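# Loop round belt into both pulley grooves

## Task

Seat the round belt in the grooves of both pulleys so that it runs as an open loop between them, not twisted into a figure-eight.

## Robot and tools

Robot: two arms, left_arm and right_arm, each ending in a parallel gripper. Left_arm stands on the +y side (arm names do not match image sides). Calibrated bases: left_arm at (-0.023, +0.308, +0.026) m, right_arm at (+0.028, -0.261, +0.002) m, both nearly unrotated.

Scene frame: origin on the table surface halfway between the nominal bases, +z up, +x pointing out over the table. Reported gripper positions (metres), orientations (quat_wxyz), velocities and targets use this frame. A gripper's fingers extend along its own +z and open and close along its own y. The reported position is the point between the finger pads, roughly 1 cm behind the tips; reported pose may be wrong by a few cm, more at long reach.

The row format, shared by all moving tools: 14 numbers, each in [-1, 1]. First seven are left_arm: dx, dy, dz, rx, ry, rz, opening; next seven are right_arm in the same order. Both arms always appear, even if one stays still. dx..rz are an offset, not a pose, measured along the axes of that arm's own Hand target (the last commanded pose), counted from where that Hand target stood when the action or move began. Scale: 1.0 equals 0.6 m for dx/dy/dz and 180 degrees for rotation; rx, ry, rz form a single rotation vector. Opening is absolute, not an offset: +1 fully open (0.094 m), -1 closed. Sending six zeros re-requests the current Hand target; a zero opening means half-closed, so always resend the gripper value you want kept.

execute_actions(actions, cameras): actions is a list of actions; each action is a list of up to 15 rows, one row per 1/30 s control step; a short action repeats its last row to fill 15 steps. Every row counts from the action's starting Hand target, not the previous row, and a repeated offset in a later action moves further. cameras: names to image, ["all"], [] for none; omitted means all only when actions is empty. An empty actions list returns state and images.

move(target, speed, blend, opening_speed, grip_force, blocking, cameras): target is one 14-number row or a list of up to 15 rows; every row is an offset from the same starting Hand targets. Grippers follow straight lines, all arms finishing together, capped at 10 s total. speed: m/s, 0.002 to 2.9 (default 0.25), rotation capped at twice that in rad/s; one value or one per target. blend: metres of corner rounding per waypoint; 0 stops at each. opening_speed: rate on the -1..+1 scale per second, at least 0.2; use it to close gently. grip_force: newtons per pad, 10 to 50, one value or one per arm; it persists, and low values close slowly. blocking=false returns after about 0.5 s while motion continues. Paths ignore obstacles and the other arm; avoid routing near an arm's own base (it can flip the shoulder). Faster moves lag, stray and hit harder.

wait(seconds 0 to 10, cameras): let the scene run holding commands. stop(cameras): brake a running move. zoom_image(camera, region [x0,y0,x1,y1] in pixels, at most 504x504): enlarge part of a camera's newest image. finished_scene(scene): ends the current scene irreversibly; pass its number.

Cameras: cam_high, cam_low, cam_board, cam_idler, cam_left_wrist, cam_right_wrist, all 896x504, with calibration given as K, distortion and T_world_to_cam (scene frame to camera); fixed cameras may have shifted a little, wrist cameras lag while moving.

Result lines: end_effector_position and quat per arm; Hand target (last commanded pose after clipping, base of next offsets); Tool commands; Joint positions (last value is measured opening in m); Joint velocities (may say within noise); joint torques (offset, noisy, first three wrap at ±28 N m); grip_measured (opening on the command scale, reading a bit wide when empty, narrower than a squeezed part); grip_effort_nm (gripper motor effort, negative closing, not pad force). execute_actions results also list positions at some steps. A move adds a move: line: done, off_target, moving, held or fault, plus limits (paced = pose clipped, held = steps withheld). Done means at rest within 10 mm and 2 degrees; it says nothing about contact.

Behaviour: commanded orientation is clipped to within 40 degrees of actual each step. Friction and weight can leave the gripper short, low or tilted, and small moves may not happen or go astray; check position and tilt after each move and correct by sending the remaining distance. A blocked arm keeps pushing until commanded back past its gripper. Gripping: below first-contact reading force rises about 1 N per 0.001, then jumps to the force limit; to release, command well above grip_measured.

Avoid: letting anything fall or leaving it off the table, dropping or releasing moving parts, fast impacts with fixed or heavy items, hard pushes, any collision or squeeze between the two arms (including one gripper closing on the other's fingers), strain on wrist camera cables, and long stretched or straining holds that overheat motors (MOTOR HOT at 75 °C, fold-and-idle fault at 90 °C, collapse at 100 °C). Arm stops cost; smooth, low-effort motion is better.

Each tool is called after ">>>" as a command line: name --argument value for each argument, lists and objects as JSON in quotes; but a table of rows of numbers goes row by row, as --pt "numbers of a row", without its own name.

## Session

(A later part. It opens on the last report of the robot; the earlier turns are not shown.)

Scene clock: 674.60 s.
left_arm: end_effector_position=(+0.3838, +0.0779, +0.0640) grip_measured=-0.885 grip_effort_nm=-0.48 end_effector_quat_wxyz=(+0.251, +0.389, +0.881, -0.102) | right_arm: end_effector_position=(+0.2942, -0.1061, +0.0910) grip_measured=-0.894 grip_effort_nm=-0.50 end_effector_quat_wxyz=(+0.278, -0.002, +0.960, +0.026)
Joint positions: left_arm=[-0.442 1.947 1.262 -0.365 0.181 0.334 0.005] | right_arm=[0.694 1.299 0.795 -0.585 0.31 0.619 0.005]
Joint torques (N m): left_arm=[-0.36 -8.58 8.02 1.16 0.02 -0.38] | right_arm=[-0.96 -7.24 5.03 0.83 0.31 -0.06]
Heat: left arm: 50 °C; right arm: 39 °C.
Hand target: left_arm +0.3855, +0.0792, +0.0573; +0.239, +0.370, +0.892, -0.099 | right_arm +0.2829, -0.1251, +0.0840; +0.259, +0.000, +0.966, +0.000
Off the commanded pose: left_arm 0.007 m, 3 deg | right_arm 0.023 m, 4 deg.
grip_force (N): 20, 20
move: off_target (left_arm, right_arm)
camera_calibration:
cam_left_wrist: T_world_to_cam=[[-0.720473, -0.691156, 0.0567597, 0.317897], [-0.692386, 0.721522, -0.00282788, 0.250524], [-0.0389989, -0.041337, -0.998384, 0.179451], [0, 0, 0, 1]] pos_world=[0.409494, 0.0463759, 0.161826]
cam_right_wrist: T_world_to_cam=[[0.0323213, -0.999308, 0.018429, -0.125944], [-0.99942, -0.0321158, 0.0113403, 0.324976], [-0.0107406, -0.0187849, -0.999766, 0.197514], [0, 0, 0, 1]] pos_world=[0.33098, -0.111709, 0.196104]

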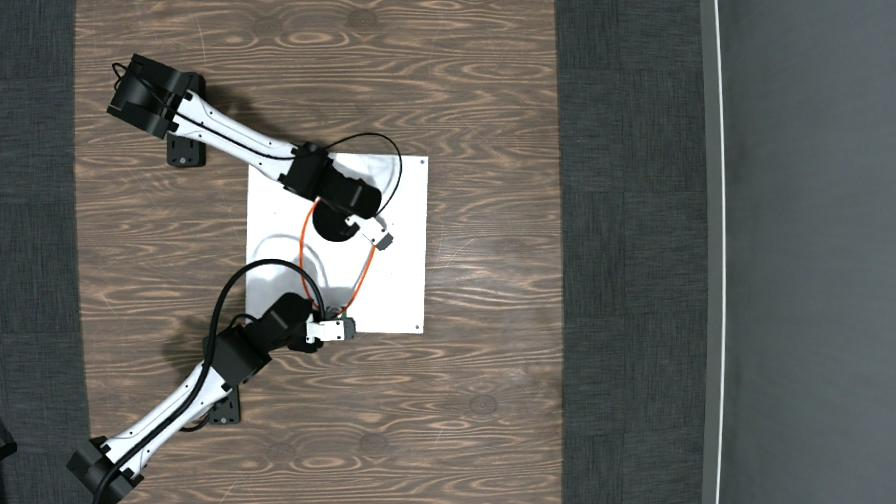

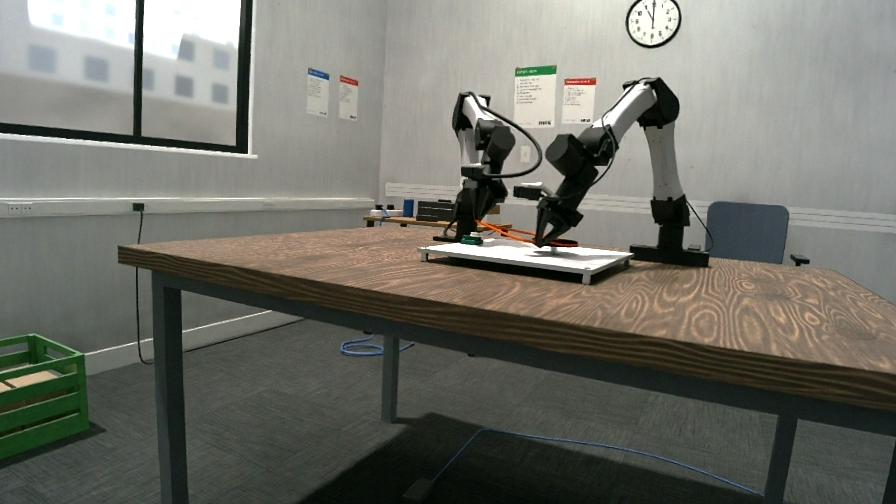

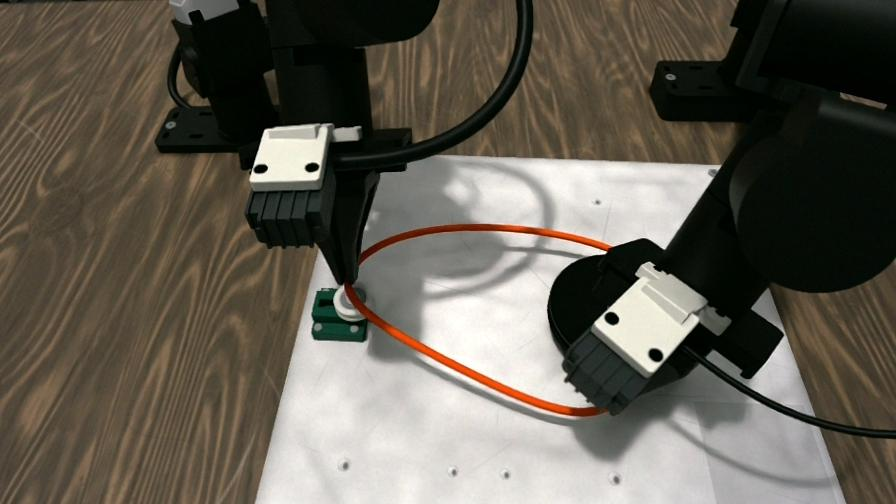

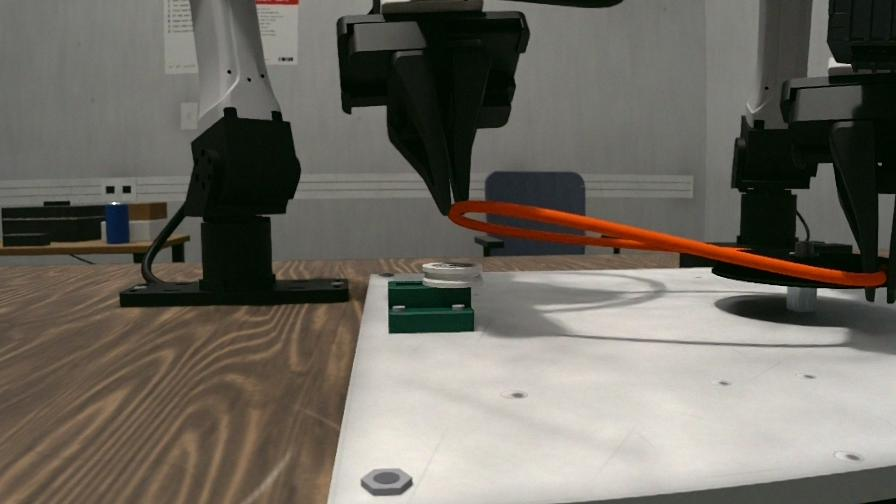

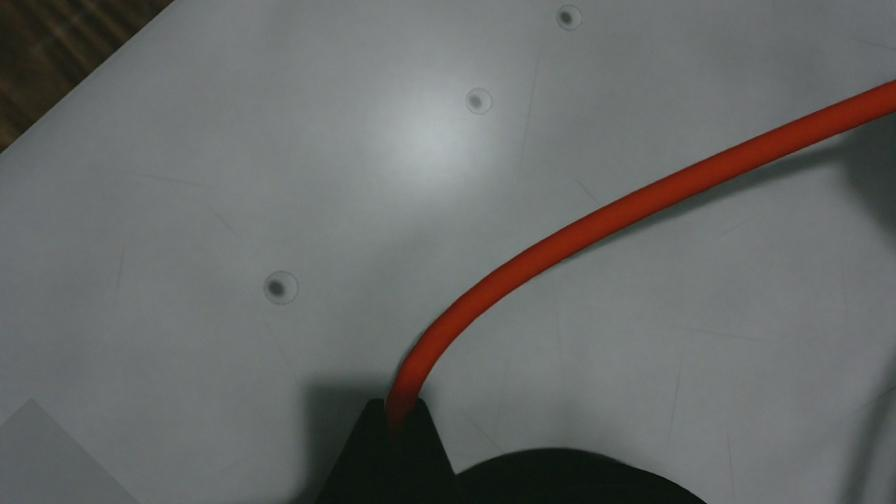

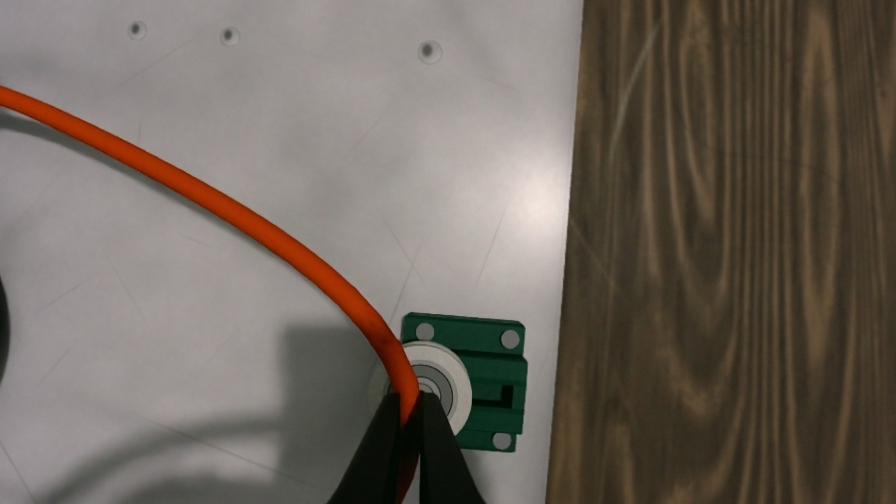

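>>> move --target '[0.0097,-0.0107,0.0003,0,0,0,-1,0.0163,-0.0300,-0.0017,0,0,0,-1]' --speed 0.06 --cameras '["cam_high","cam_low","cam_idler","cam_board","cam_right_wrist"]'

>>> zoom_image --camera "cam_low" --region '[450, 200, 590, 270]'

>>> zoom_image --camera "cam_high" --region '[230, 130, 450, 350]'

Scene clock: 711.30 s.
left_arm: end_effector_position=(+0.3834, +0.0696, +0.0666) grip_measured=-0.885 grip_effort_nm=-0.48 end_effector_quat_wxyz=(+0.259, +0.395, +0.875, -0.108) | right_arm: end_effector_position=(+0.2858, -0.1171, +0.0897) grip_measured=-0.894 grip_effort_nm=-0.50 end_effector_quat_wxyz=(+0.278, -0.007, +0.960, +0.040)
Joint positions: left_arm=[-0.455 1.947 1.262 -0.346 0.19 0.334 0.005] | right_arm=[0.661 1.222 0.732 -0.573 0.27 0.582 0.005]
Joint torques (N m): left_arm=[-0.43 -10.25 4.85 1.2 -0.05 -0.42] | right_arm=[-1.5 -6.39 4.72 0.8 0.52 -0.09]
Heat: left arm: 51 °C; right arm: 37 °C.
Hand target: left_arm +0.3774, +0.0781, +0.0542; +0.239, +0.370, +0.892, -0.099 | right_arm +0.2740, -0.1430, +0.0800; +0.259, +0.000, +0.966, +0.000
Off the commanded pose: left_arm 0.016 m, 4 deg | right_arm 0.030 m, 5 deg.
grip_force (N): 20, 20
move: off_target (left_arm, right_arm)
camera_calibration:
cam_right_wrist: T_world_to_cam=[[0.0490792, -0.998775, -0.0062271, -0.139141], [-0.998751, -0.0491345, 0.00904588, 0.314295], [-0.00934077, 0.00577536, -0.99994, 0.198405], [0, 0, 0, 1]] pos_world=[0.322585, -0.124674, 0.194684]
Images, in order (width x height): cam_high 896x504, cam_low 896x504, cam_board 896x504, cam_idler 896x504, cam_right_wrist 896x504.

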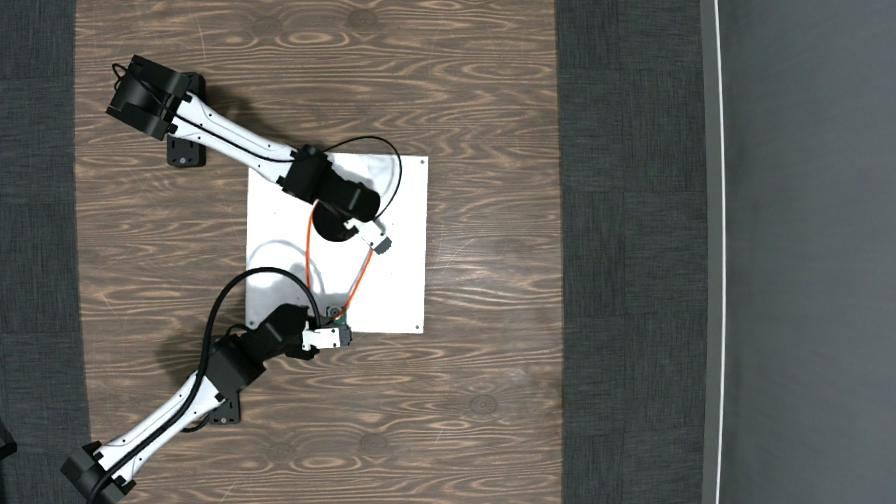

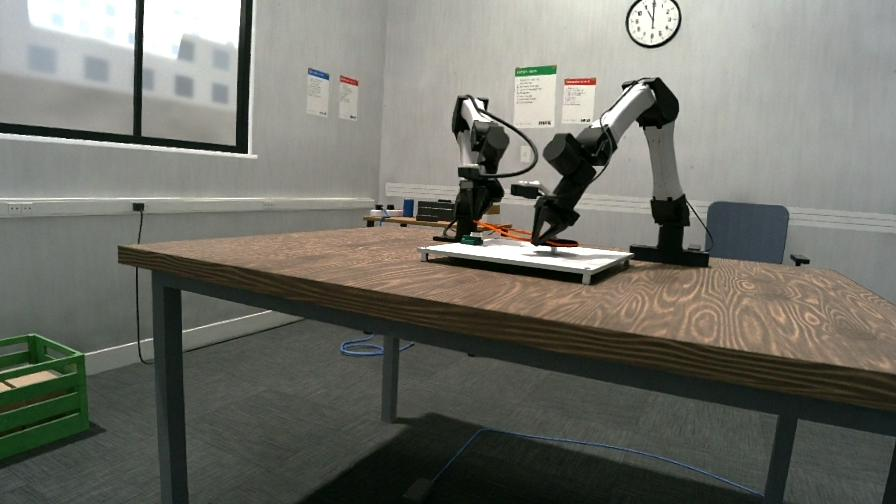

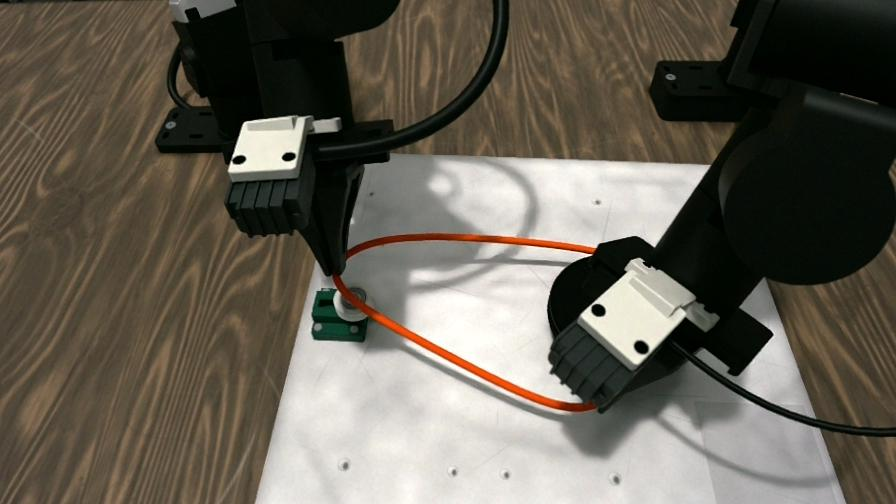

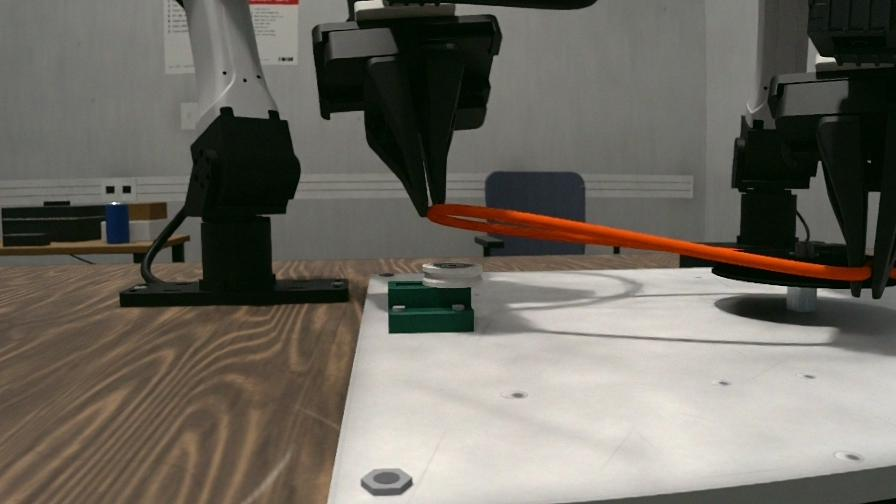

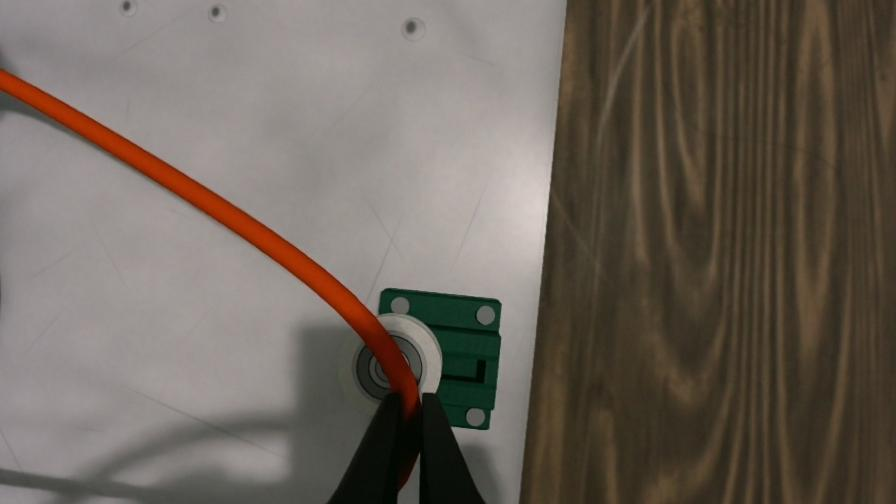

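Scaled by 3.600 from the camera's 896x504 image, which has a finer 1280x720 frame.

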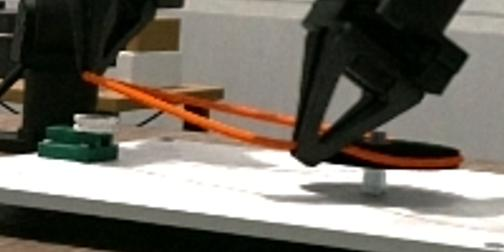

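Scaled by 2.291 from the camera's 896x504 image, which has a finer 1280x720 frame.

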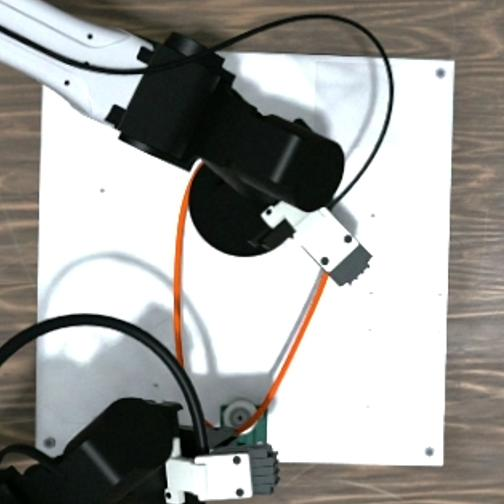

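>>> move --pt "-0.0235 -0.0065 -0.0015 0 0 0 -1 0 0 0 0 0 0 -1" --pt "-0.0235 -0.0065 -0.0015 0 0 0 -0.6 0 0 0 0 0 0 -1" --speed 0.06 --opening_speed 0.6 --cameras '["cam_high","cam_low","cam_idler","cam_left_wrist","cam_right_wrist"]'

>>> zoom_image --camera "cam_low" --region '[450, 200, 590, 270]'

>>> zoom_image --camera "cam_high" --region '[230, 130, 450, 350]'

Scene clock: 728.63 s.
left_arm: end_effector_position=(+0.3836, +0.0667, +0.0656) grip_measured=-0.602 grip_effort_nm=0.10 end_effector_quat_wxyz=(+0.255, +0.379, +0.883, -0.104) | right_arm: end_effector_position=(+0.2866, -0.1187, +0.0897) grip_measured=-0.895 grip_effort_nm=-0.50 end_effector_quat_wxyz=(+0.278, +0.000, +0.960, +0.040)
Joint positions: left_arm=[-0.469 1.955 1.275 -0.355 0.166 0.29 0.019] | right_arm=[0.655 1.222 0.732 -0.573 0.27 0.591 0.005]
Joint torques (N m): left_arm=[-0.65 -9.18 8.92 0.92 0.05 -0.2] | right_arm=[-1.09 -6.39 4.7 0.8 0.52 -0.1]
Heat: left arm: 52 °C; right arm: 36 °C.
Hand target: left_arm +0.3830, +0.0671, +0.0621; +0.239, +0.370, +0.892, -0.099 | right_arm +0.2740, -0.1431, +0.0800; +0.259, +0.000, +0.966, +0.000
Off the commanded pose: left_arm 0.004 m, 2 deg | right_arm 0.029 m, 5 deg.
grip_force (N): 20, 20
move: off_target (right_arm); target 2's new opening was sent with left_arm's hand 0.005 m and 4 deg from that target
camera_calibration:
cam_left_wrist: T_world_to_cam=[[-0.70772, -0.703668, 0.06312, 0.305494], [-0.705545, 0.708572, -0.0115414, 0.264879], [-0.0366037, -0.052702, -0.997939, 0.180321], [0, 0, 0, 1]] pos_world=[0.409688, 0.0367844, 0.163723]
cam_right_wrist: T_world_to_cam=[[0.0352759, -0.999315, -0.0111684, -0.136414], [-0.999328, -0.0353829, 0.00953414, 0.316802], [-0.00992278, 0.0108245, -0.999892, 0.199147], [0, 0, 0, 1]] pos_world=[0.323378, -0.127267, 0.194582]
Images, in order (width x height): cam_high 896x504, cam_low 896x504, cam_idler 896x504, cam_left_wrist 896x504, cam_right_wrist 896x504.

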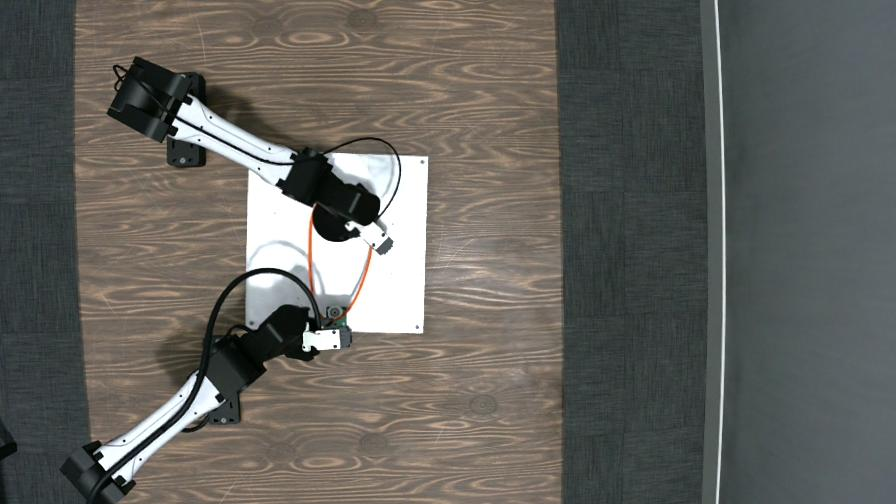

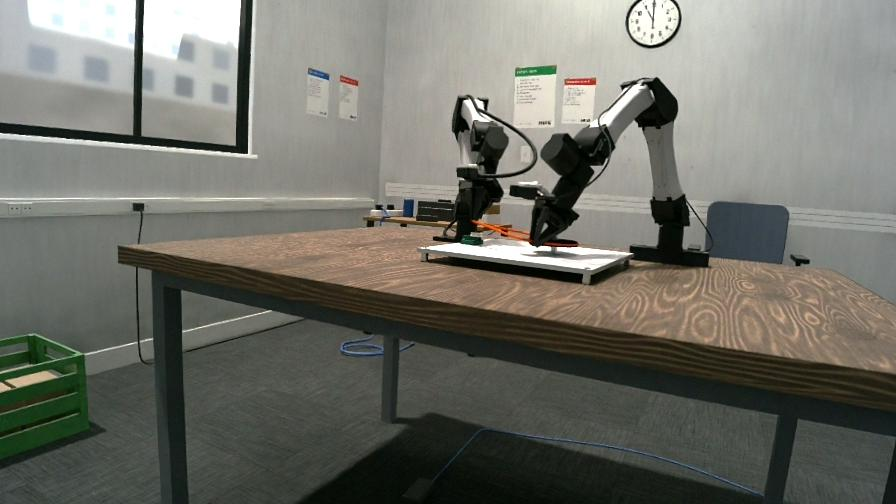

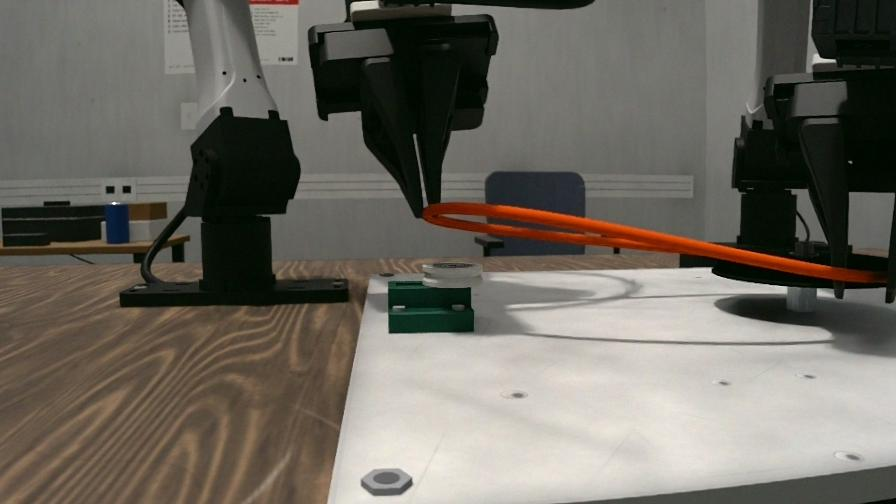

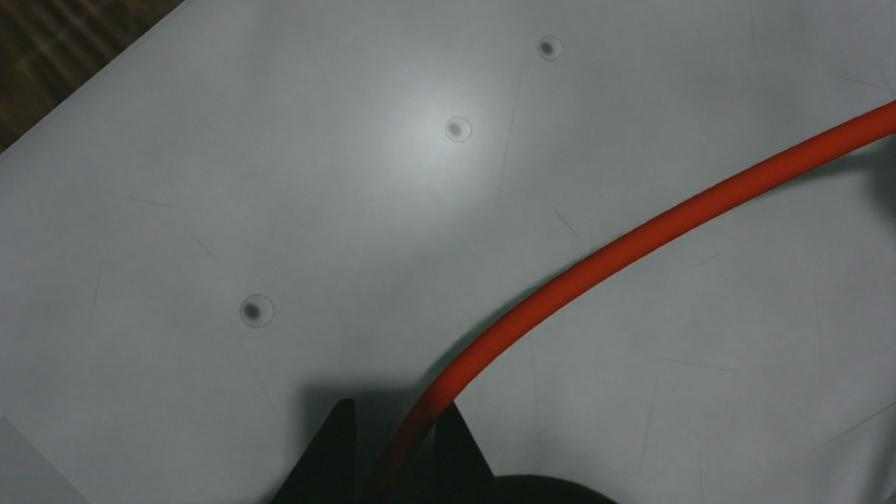

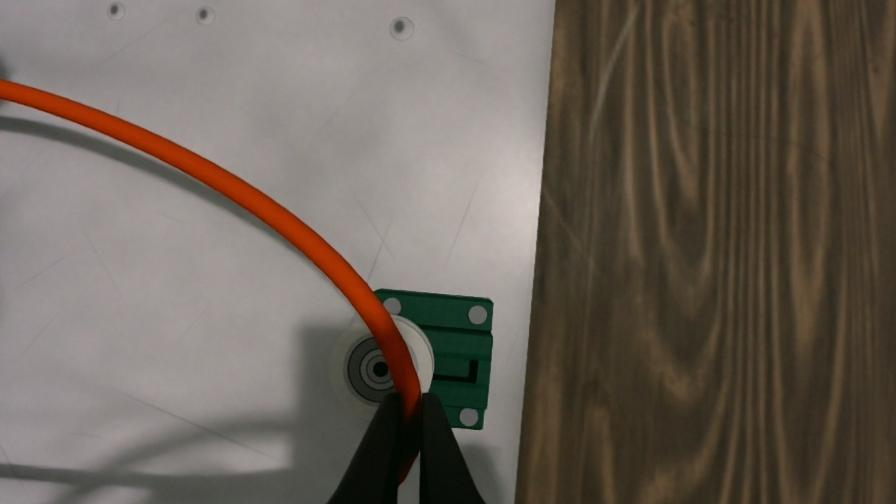

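Scaled by 3.600 from the camera's 896x504 image, which has a finer 1280x720 frame.

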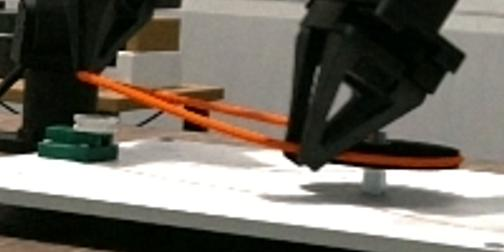

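Scaled by 2.291 from the camera's 896x504 image, which has a finer 1280x720 frame.

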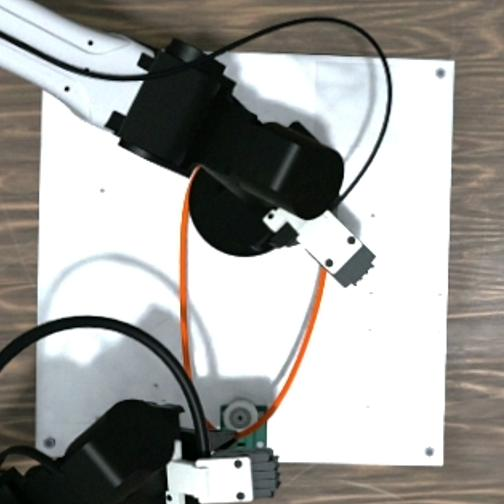

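>>> move --pt "-0.0685 0.0118 -0.0952 0 0 0 -0.6 0 0 0 0 0 0 -1" --pt "-0.0685 0.0118 -0.0952 0 0 0 -0.6 0.0085 -0.0247 0.0028 0 0 0 -1" --speed 0.08 --cameras '["cam_high","cam_low","cam_idler","cam_board","cam_left_wrist","cam_right_wrist"]'

>>> zoom_image --camera "cam_low" --region '[450, 200, 590, 270]'

>>> zoom_image --camera "cam_high" --region '[230, 130, 450, 350]'

>>> zoom_image --camera "cam_idler" --region '[640, 200, 896, 340]'

Scene clock: 749.33 s.
left_arm: end_effector_position=(+0.3921, +0.0625, +0.1158) grip_measured=-0.602 grip_effort_nm=0.10 end_effector_quat_wxyz=(+0.234, +0.379, +0.889, -0.102) | right_arm: end_effector_position=(+0.2787, -0.1310, +0.0845) grip_measured=-0.895 grip_effort_nm=-0.51 end_effector_quat_wxyz=(+0.271, -0.005, +0.962, +0.045)
Joint positions: left_arm=[-0.469 1.955 1.507 -0.63 0.166 0.29 0.019] | right_arm=[0.614 1.166 0.682 -0.576 0.232 0.548 0.005]
Joint torques (N m): left_arm=[0.12 -13.59 9.02 0.83 0.07 -0.09] | right_arm=[-1.8 -5.57 4.85 0.93 0.66 -0.15]
Heat: left arm: 51 °C; right arm: 35 °C.
Hand target: left_arm +0.3930, +0.0671, +0.1322; +0.239, +0.370, +0.892, -0.099 | right_arm +0.2704, -0.1578, +0.0760; +0.259, +0.000, +0.966, +0.000
Off the commanded pose: left_arm 0.017 m, 1 deg | right_arm 0.029 m, 5 deg.
grip_force (N): 20, 20
move: off_target (left_arm, right_arm)
camera_calibration:
cam_left_wrist: T_world_to_cam=[[-0.7048, -0.705318, 0.0760553, 0.302842], [-0.7055, 0.708114, 0.0290533, 0.269725], [-0.0743477, -0.0331803, -0.99668, 0.24388], [0, 0, 0, 1]] pos_world=[0.421866, 0.0306962, 0.212201]
cam_right_wrist: T_world_to_cam=[[0.04927, -0.998634, -0.0173692, -0.151884], [-0.998479, -0.0496782, 0.0239081, 0.305226], [-0.0247384, 0.0161648, -0.999563, 0.198833], [0, 0, 0, 1]] pos_world=[0.317164, -0.139728, 0.188811]

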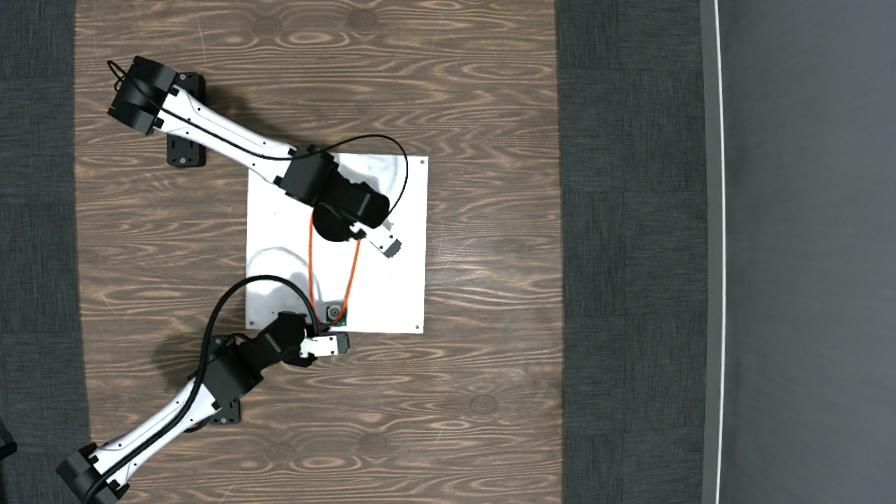

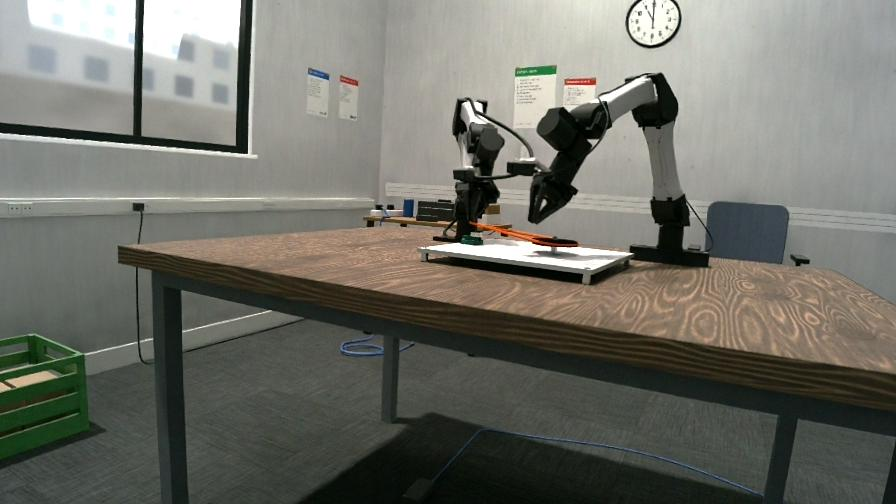

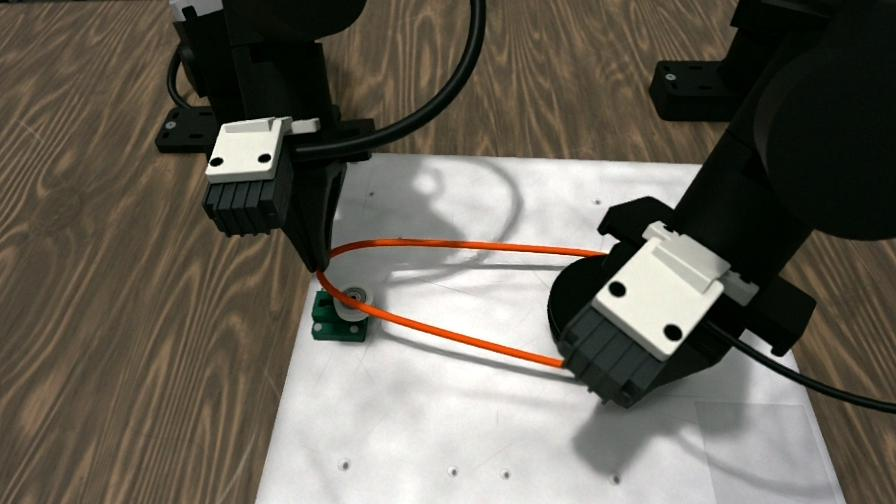

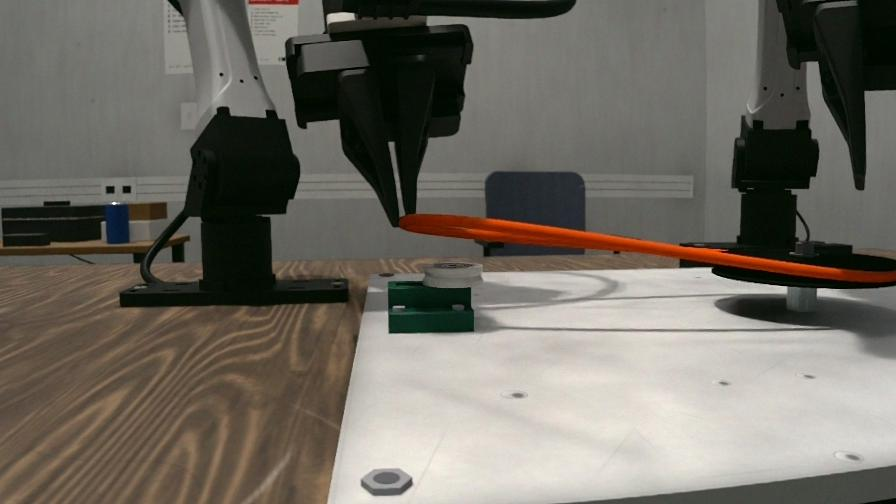

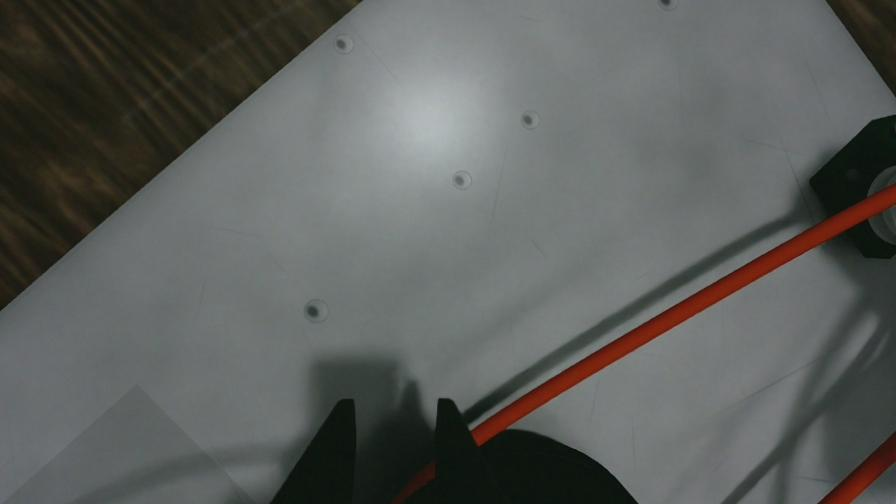

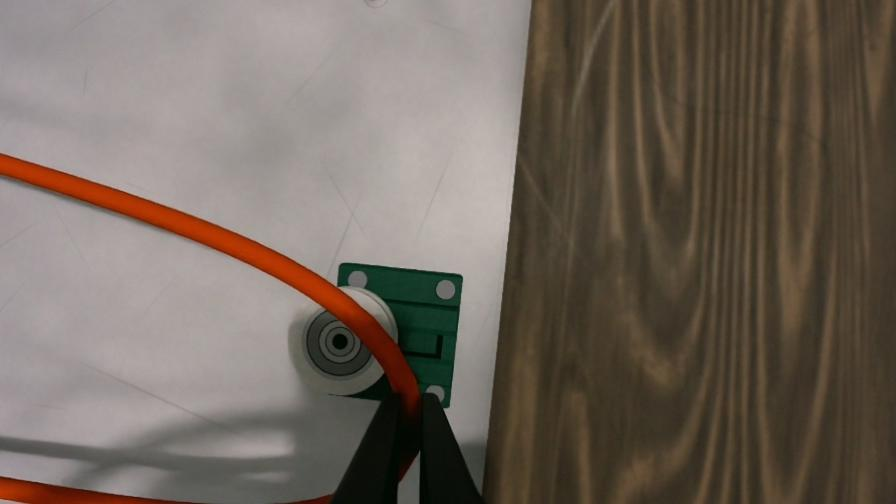

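Scaled by 3.600 from the camera's 896x504 image, which has a finer 1280x720 frame.

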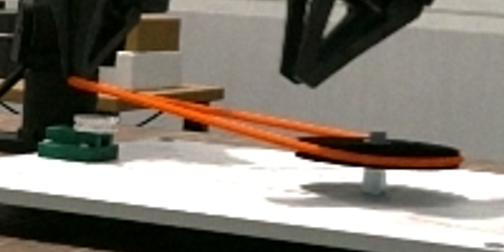

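Scaled by 2.291 from the camera's 896x504 image, which has a finer 1280x720 frame.

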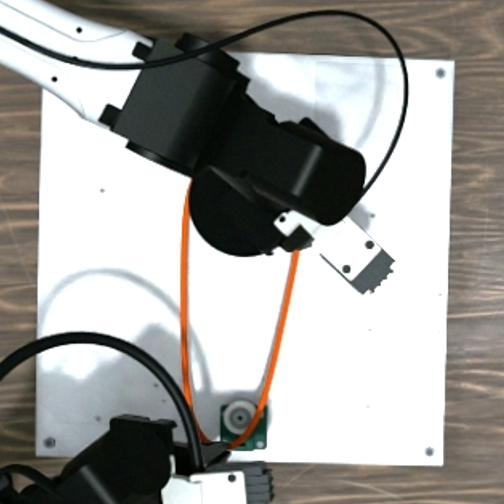

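Scaled by 1.969 from the camera's 896x504 image, which has a finer 1280x720 frame.

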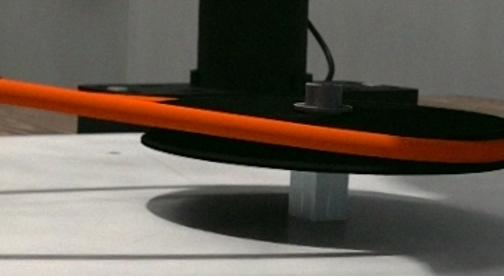

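>>> move --target '[0,0,0,0,0,0,-0.6,0.0092,-0.0067,0.0293,0,0,0,-1]' --speed 0.05 --cameras '["cam_high","cam_low","cam_idler","cam_board","cam_right_wrist"]'

>>> zoom_image --camera "cam_idler" --region '[340, 180, 560, 340]'

>>> zoom_image --camera "cam_board" --region '[280, 220, 440, 360]'

>>> zoom_image --camera "cam_low" --region '[450, 200, 590, 270]'

Scene clock: 778.77 s.
left_arm: end_effector_position=(+0.3921, +0.0625, +0.1158) grip_measured=-0.602 grip_effort_nm=0.10 end_effector_quat_wxyz=(+0.234, +0.379, +0.889, -0.102) | right_arm: end_effector_position=(+0.2818, -0.1330, +0.0733) grip_measured=-0.895 grip_effort_nm=-0.51 end_effector_quat_wxyz=(+0.277, -0.008, +0.959, +0.054)
Joint positions: left_arm=[-0.469 1.955 1.507 -0.63 0.166 0.29 0.019] | right_arm=[0.588 1.166 0.625 -0.492 0.209 0.52 0.005]
Joint torques (N m): left_arm=[0.23 -13.72 9.21 0.84 0.09 -0.08] | right_arm=[-1.98 -3.1 4.71 1.04 0.74 -0.14]
Heat: left arm: 56 °C; right arm: 34 °C.
Hand target: left_arm +0.3930, +0.0671, +0.1322; +0.239, +0.370, +0.892, -0.099 | right_arm +0.2744, -0.1619, +0.0580; +0.259, +0.000, +0.966, +0.000
Off the commanded pose: left_arm 0.017 m, 1 deg | right_arm 0.033 m, 7 deg.
grip_force (N): 20, 20
move: off_target (left_arm, right_arm)
camera_calibration:
cam_right_wrist: T_world_to_cam=[[0.0585224, -0.997705, -0.0340645, -0.155503], [-0.998226, -0.0588601, 0.00899614, 0.308203], [-0.0109805, 0.0334776, -0.999379, 0.186149], [0, 0, 0, 1]] pos_world=[0.318801, -0.143237, 0.177963]
Images, in order (width x height): cam_high 896x504, cam_low 896x504, cam_board 896x504, cam_idler 896x504, cam_right_wrist 896x504.

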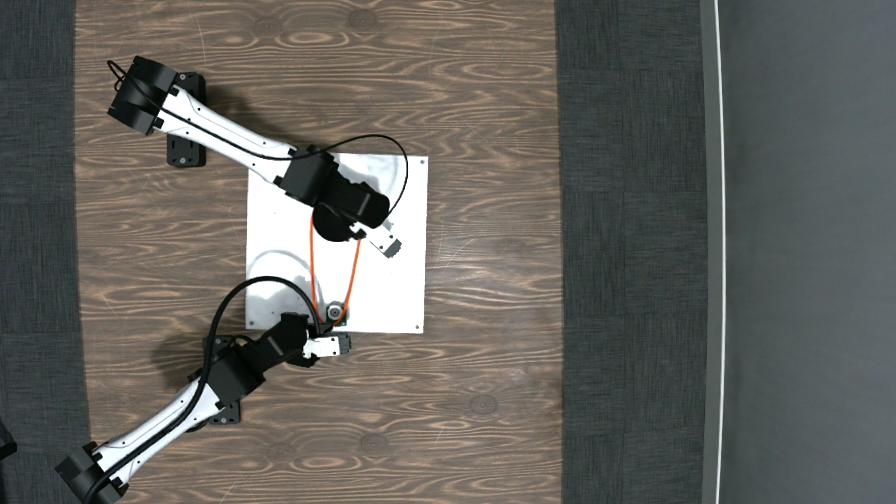

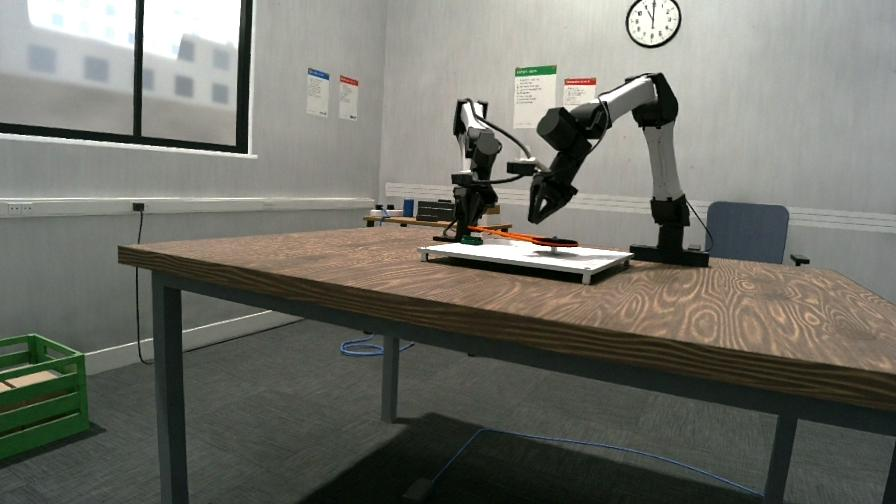

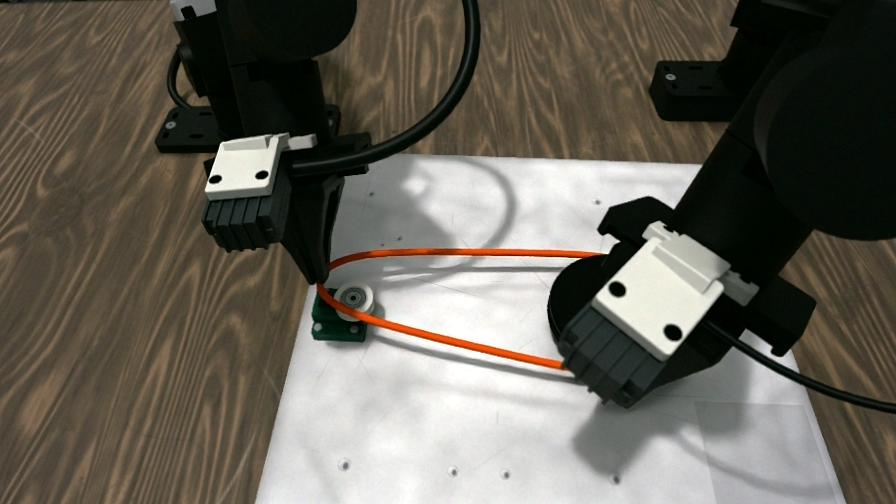

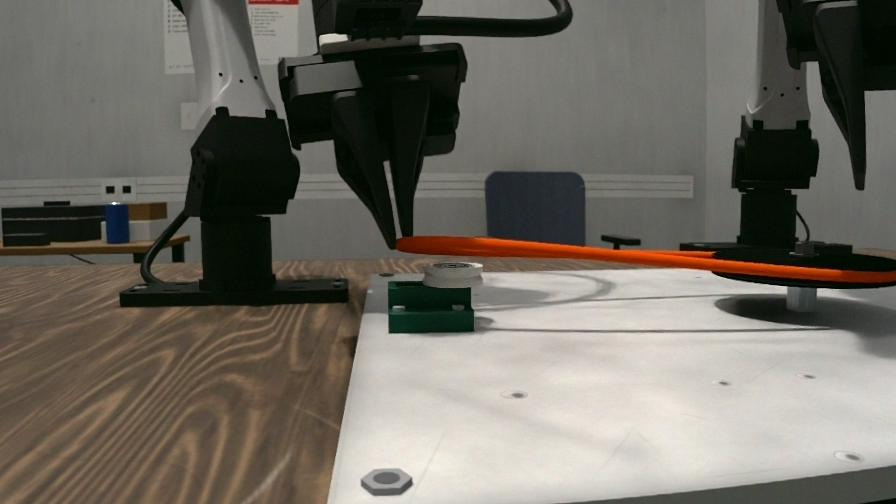

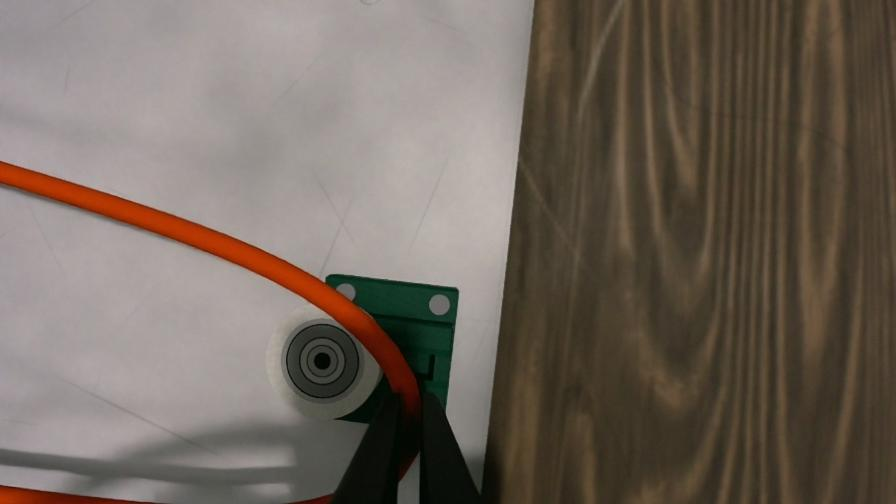

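Scaled by 2.291 from the camera's 896x504 image, which has a finer 1280x720 frame.

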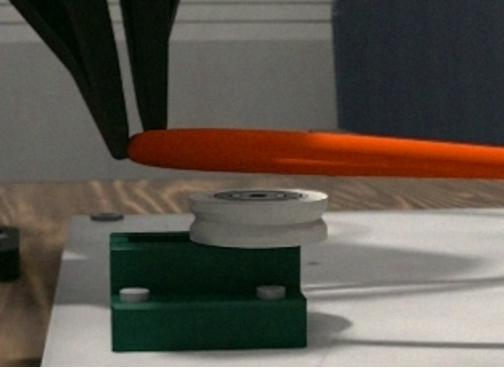

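Scaled by 3.150 from the camera's 896x504 image, which has a finer 1280x720 frame.

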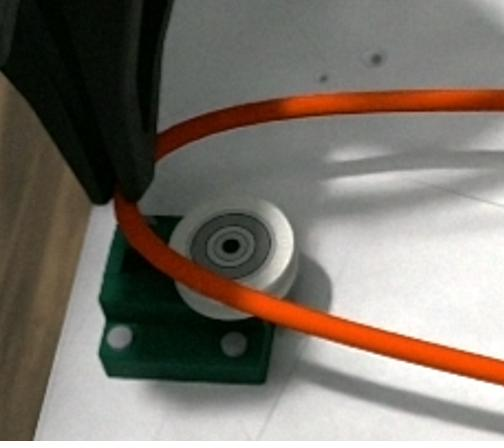

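Scaled by 3.600 from the camera's 896x504 image, which has a finer 1280x720 frame.

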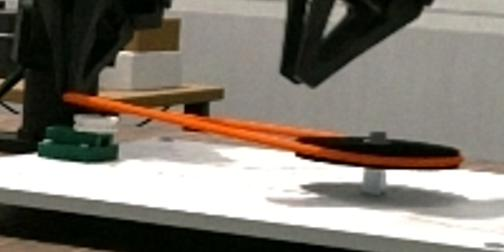

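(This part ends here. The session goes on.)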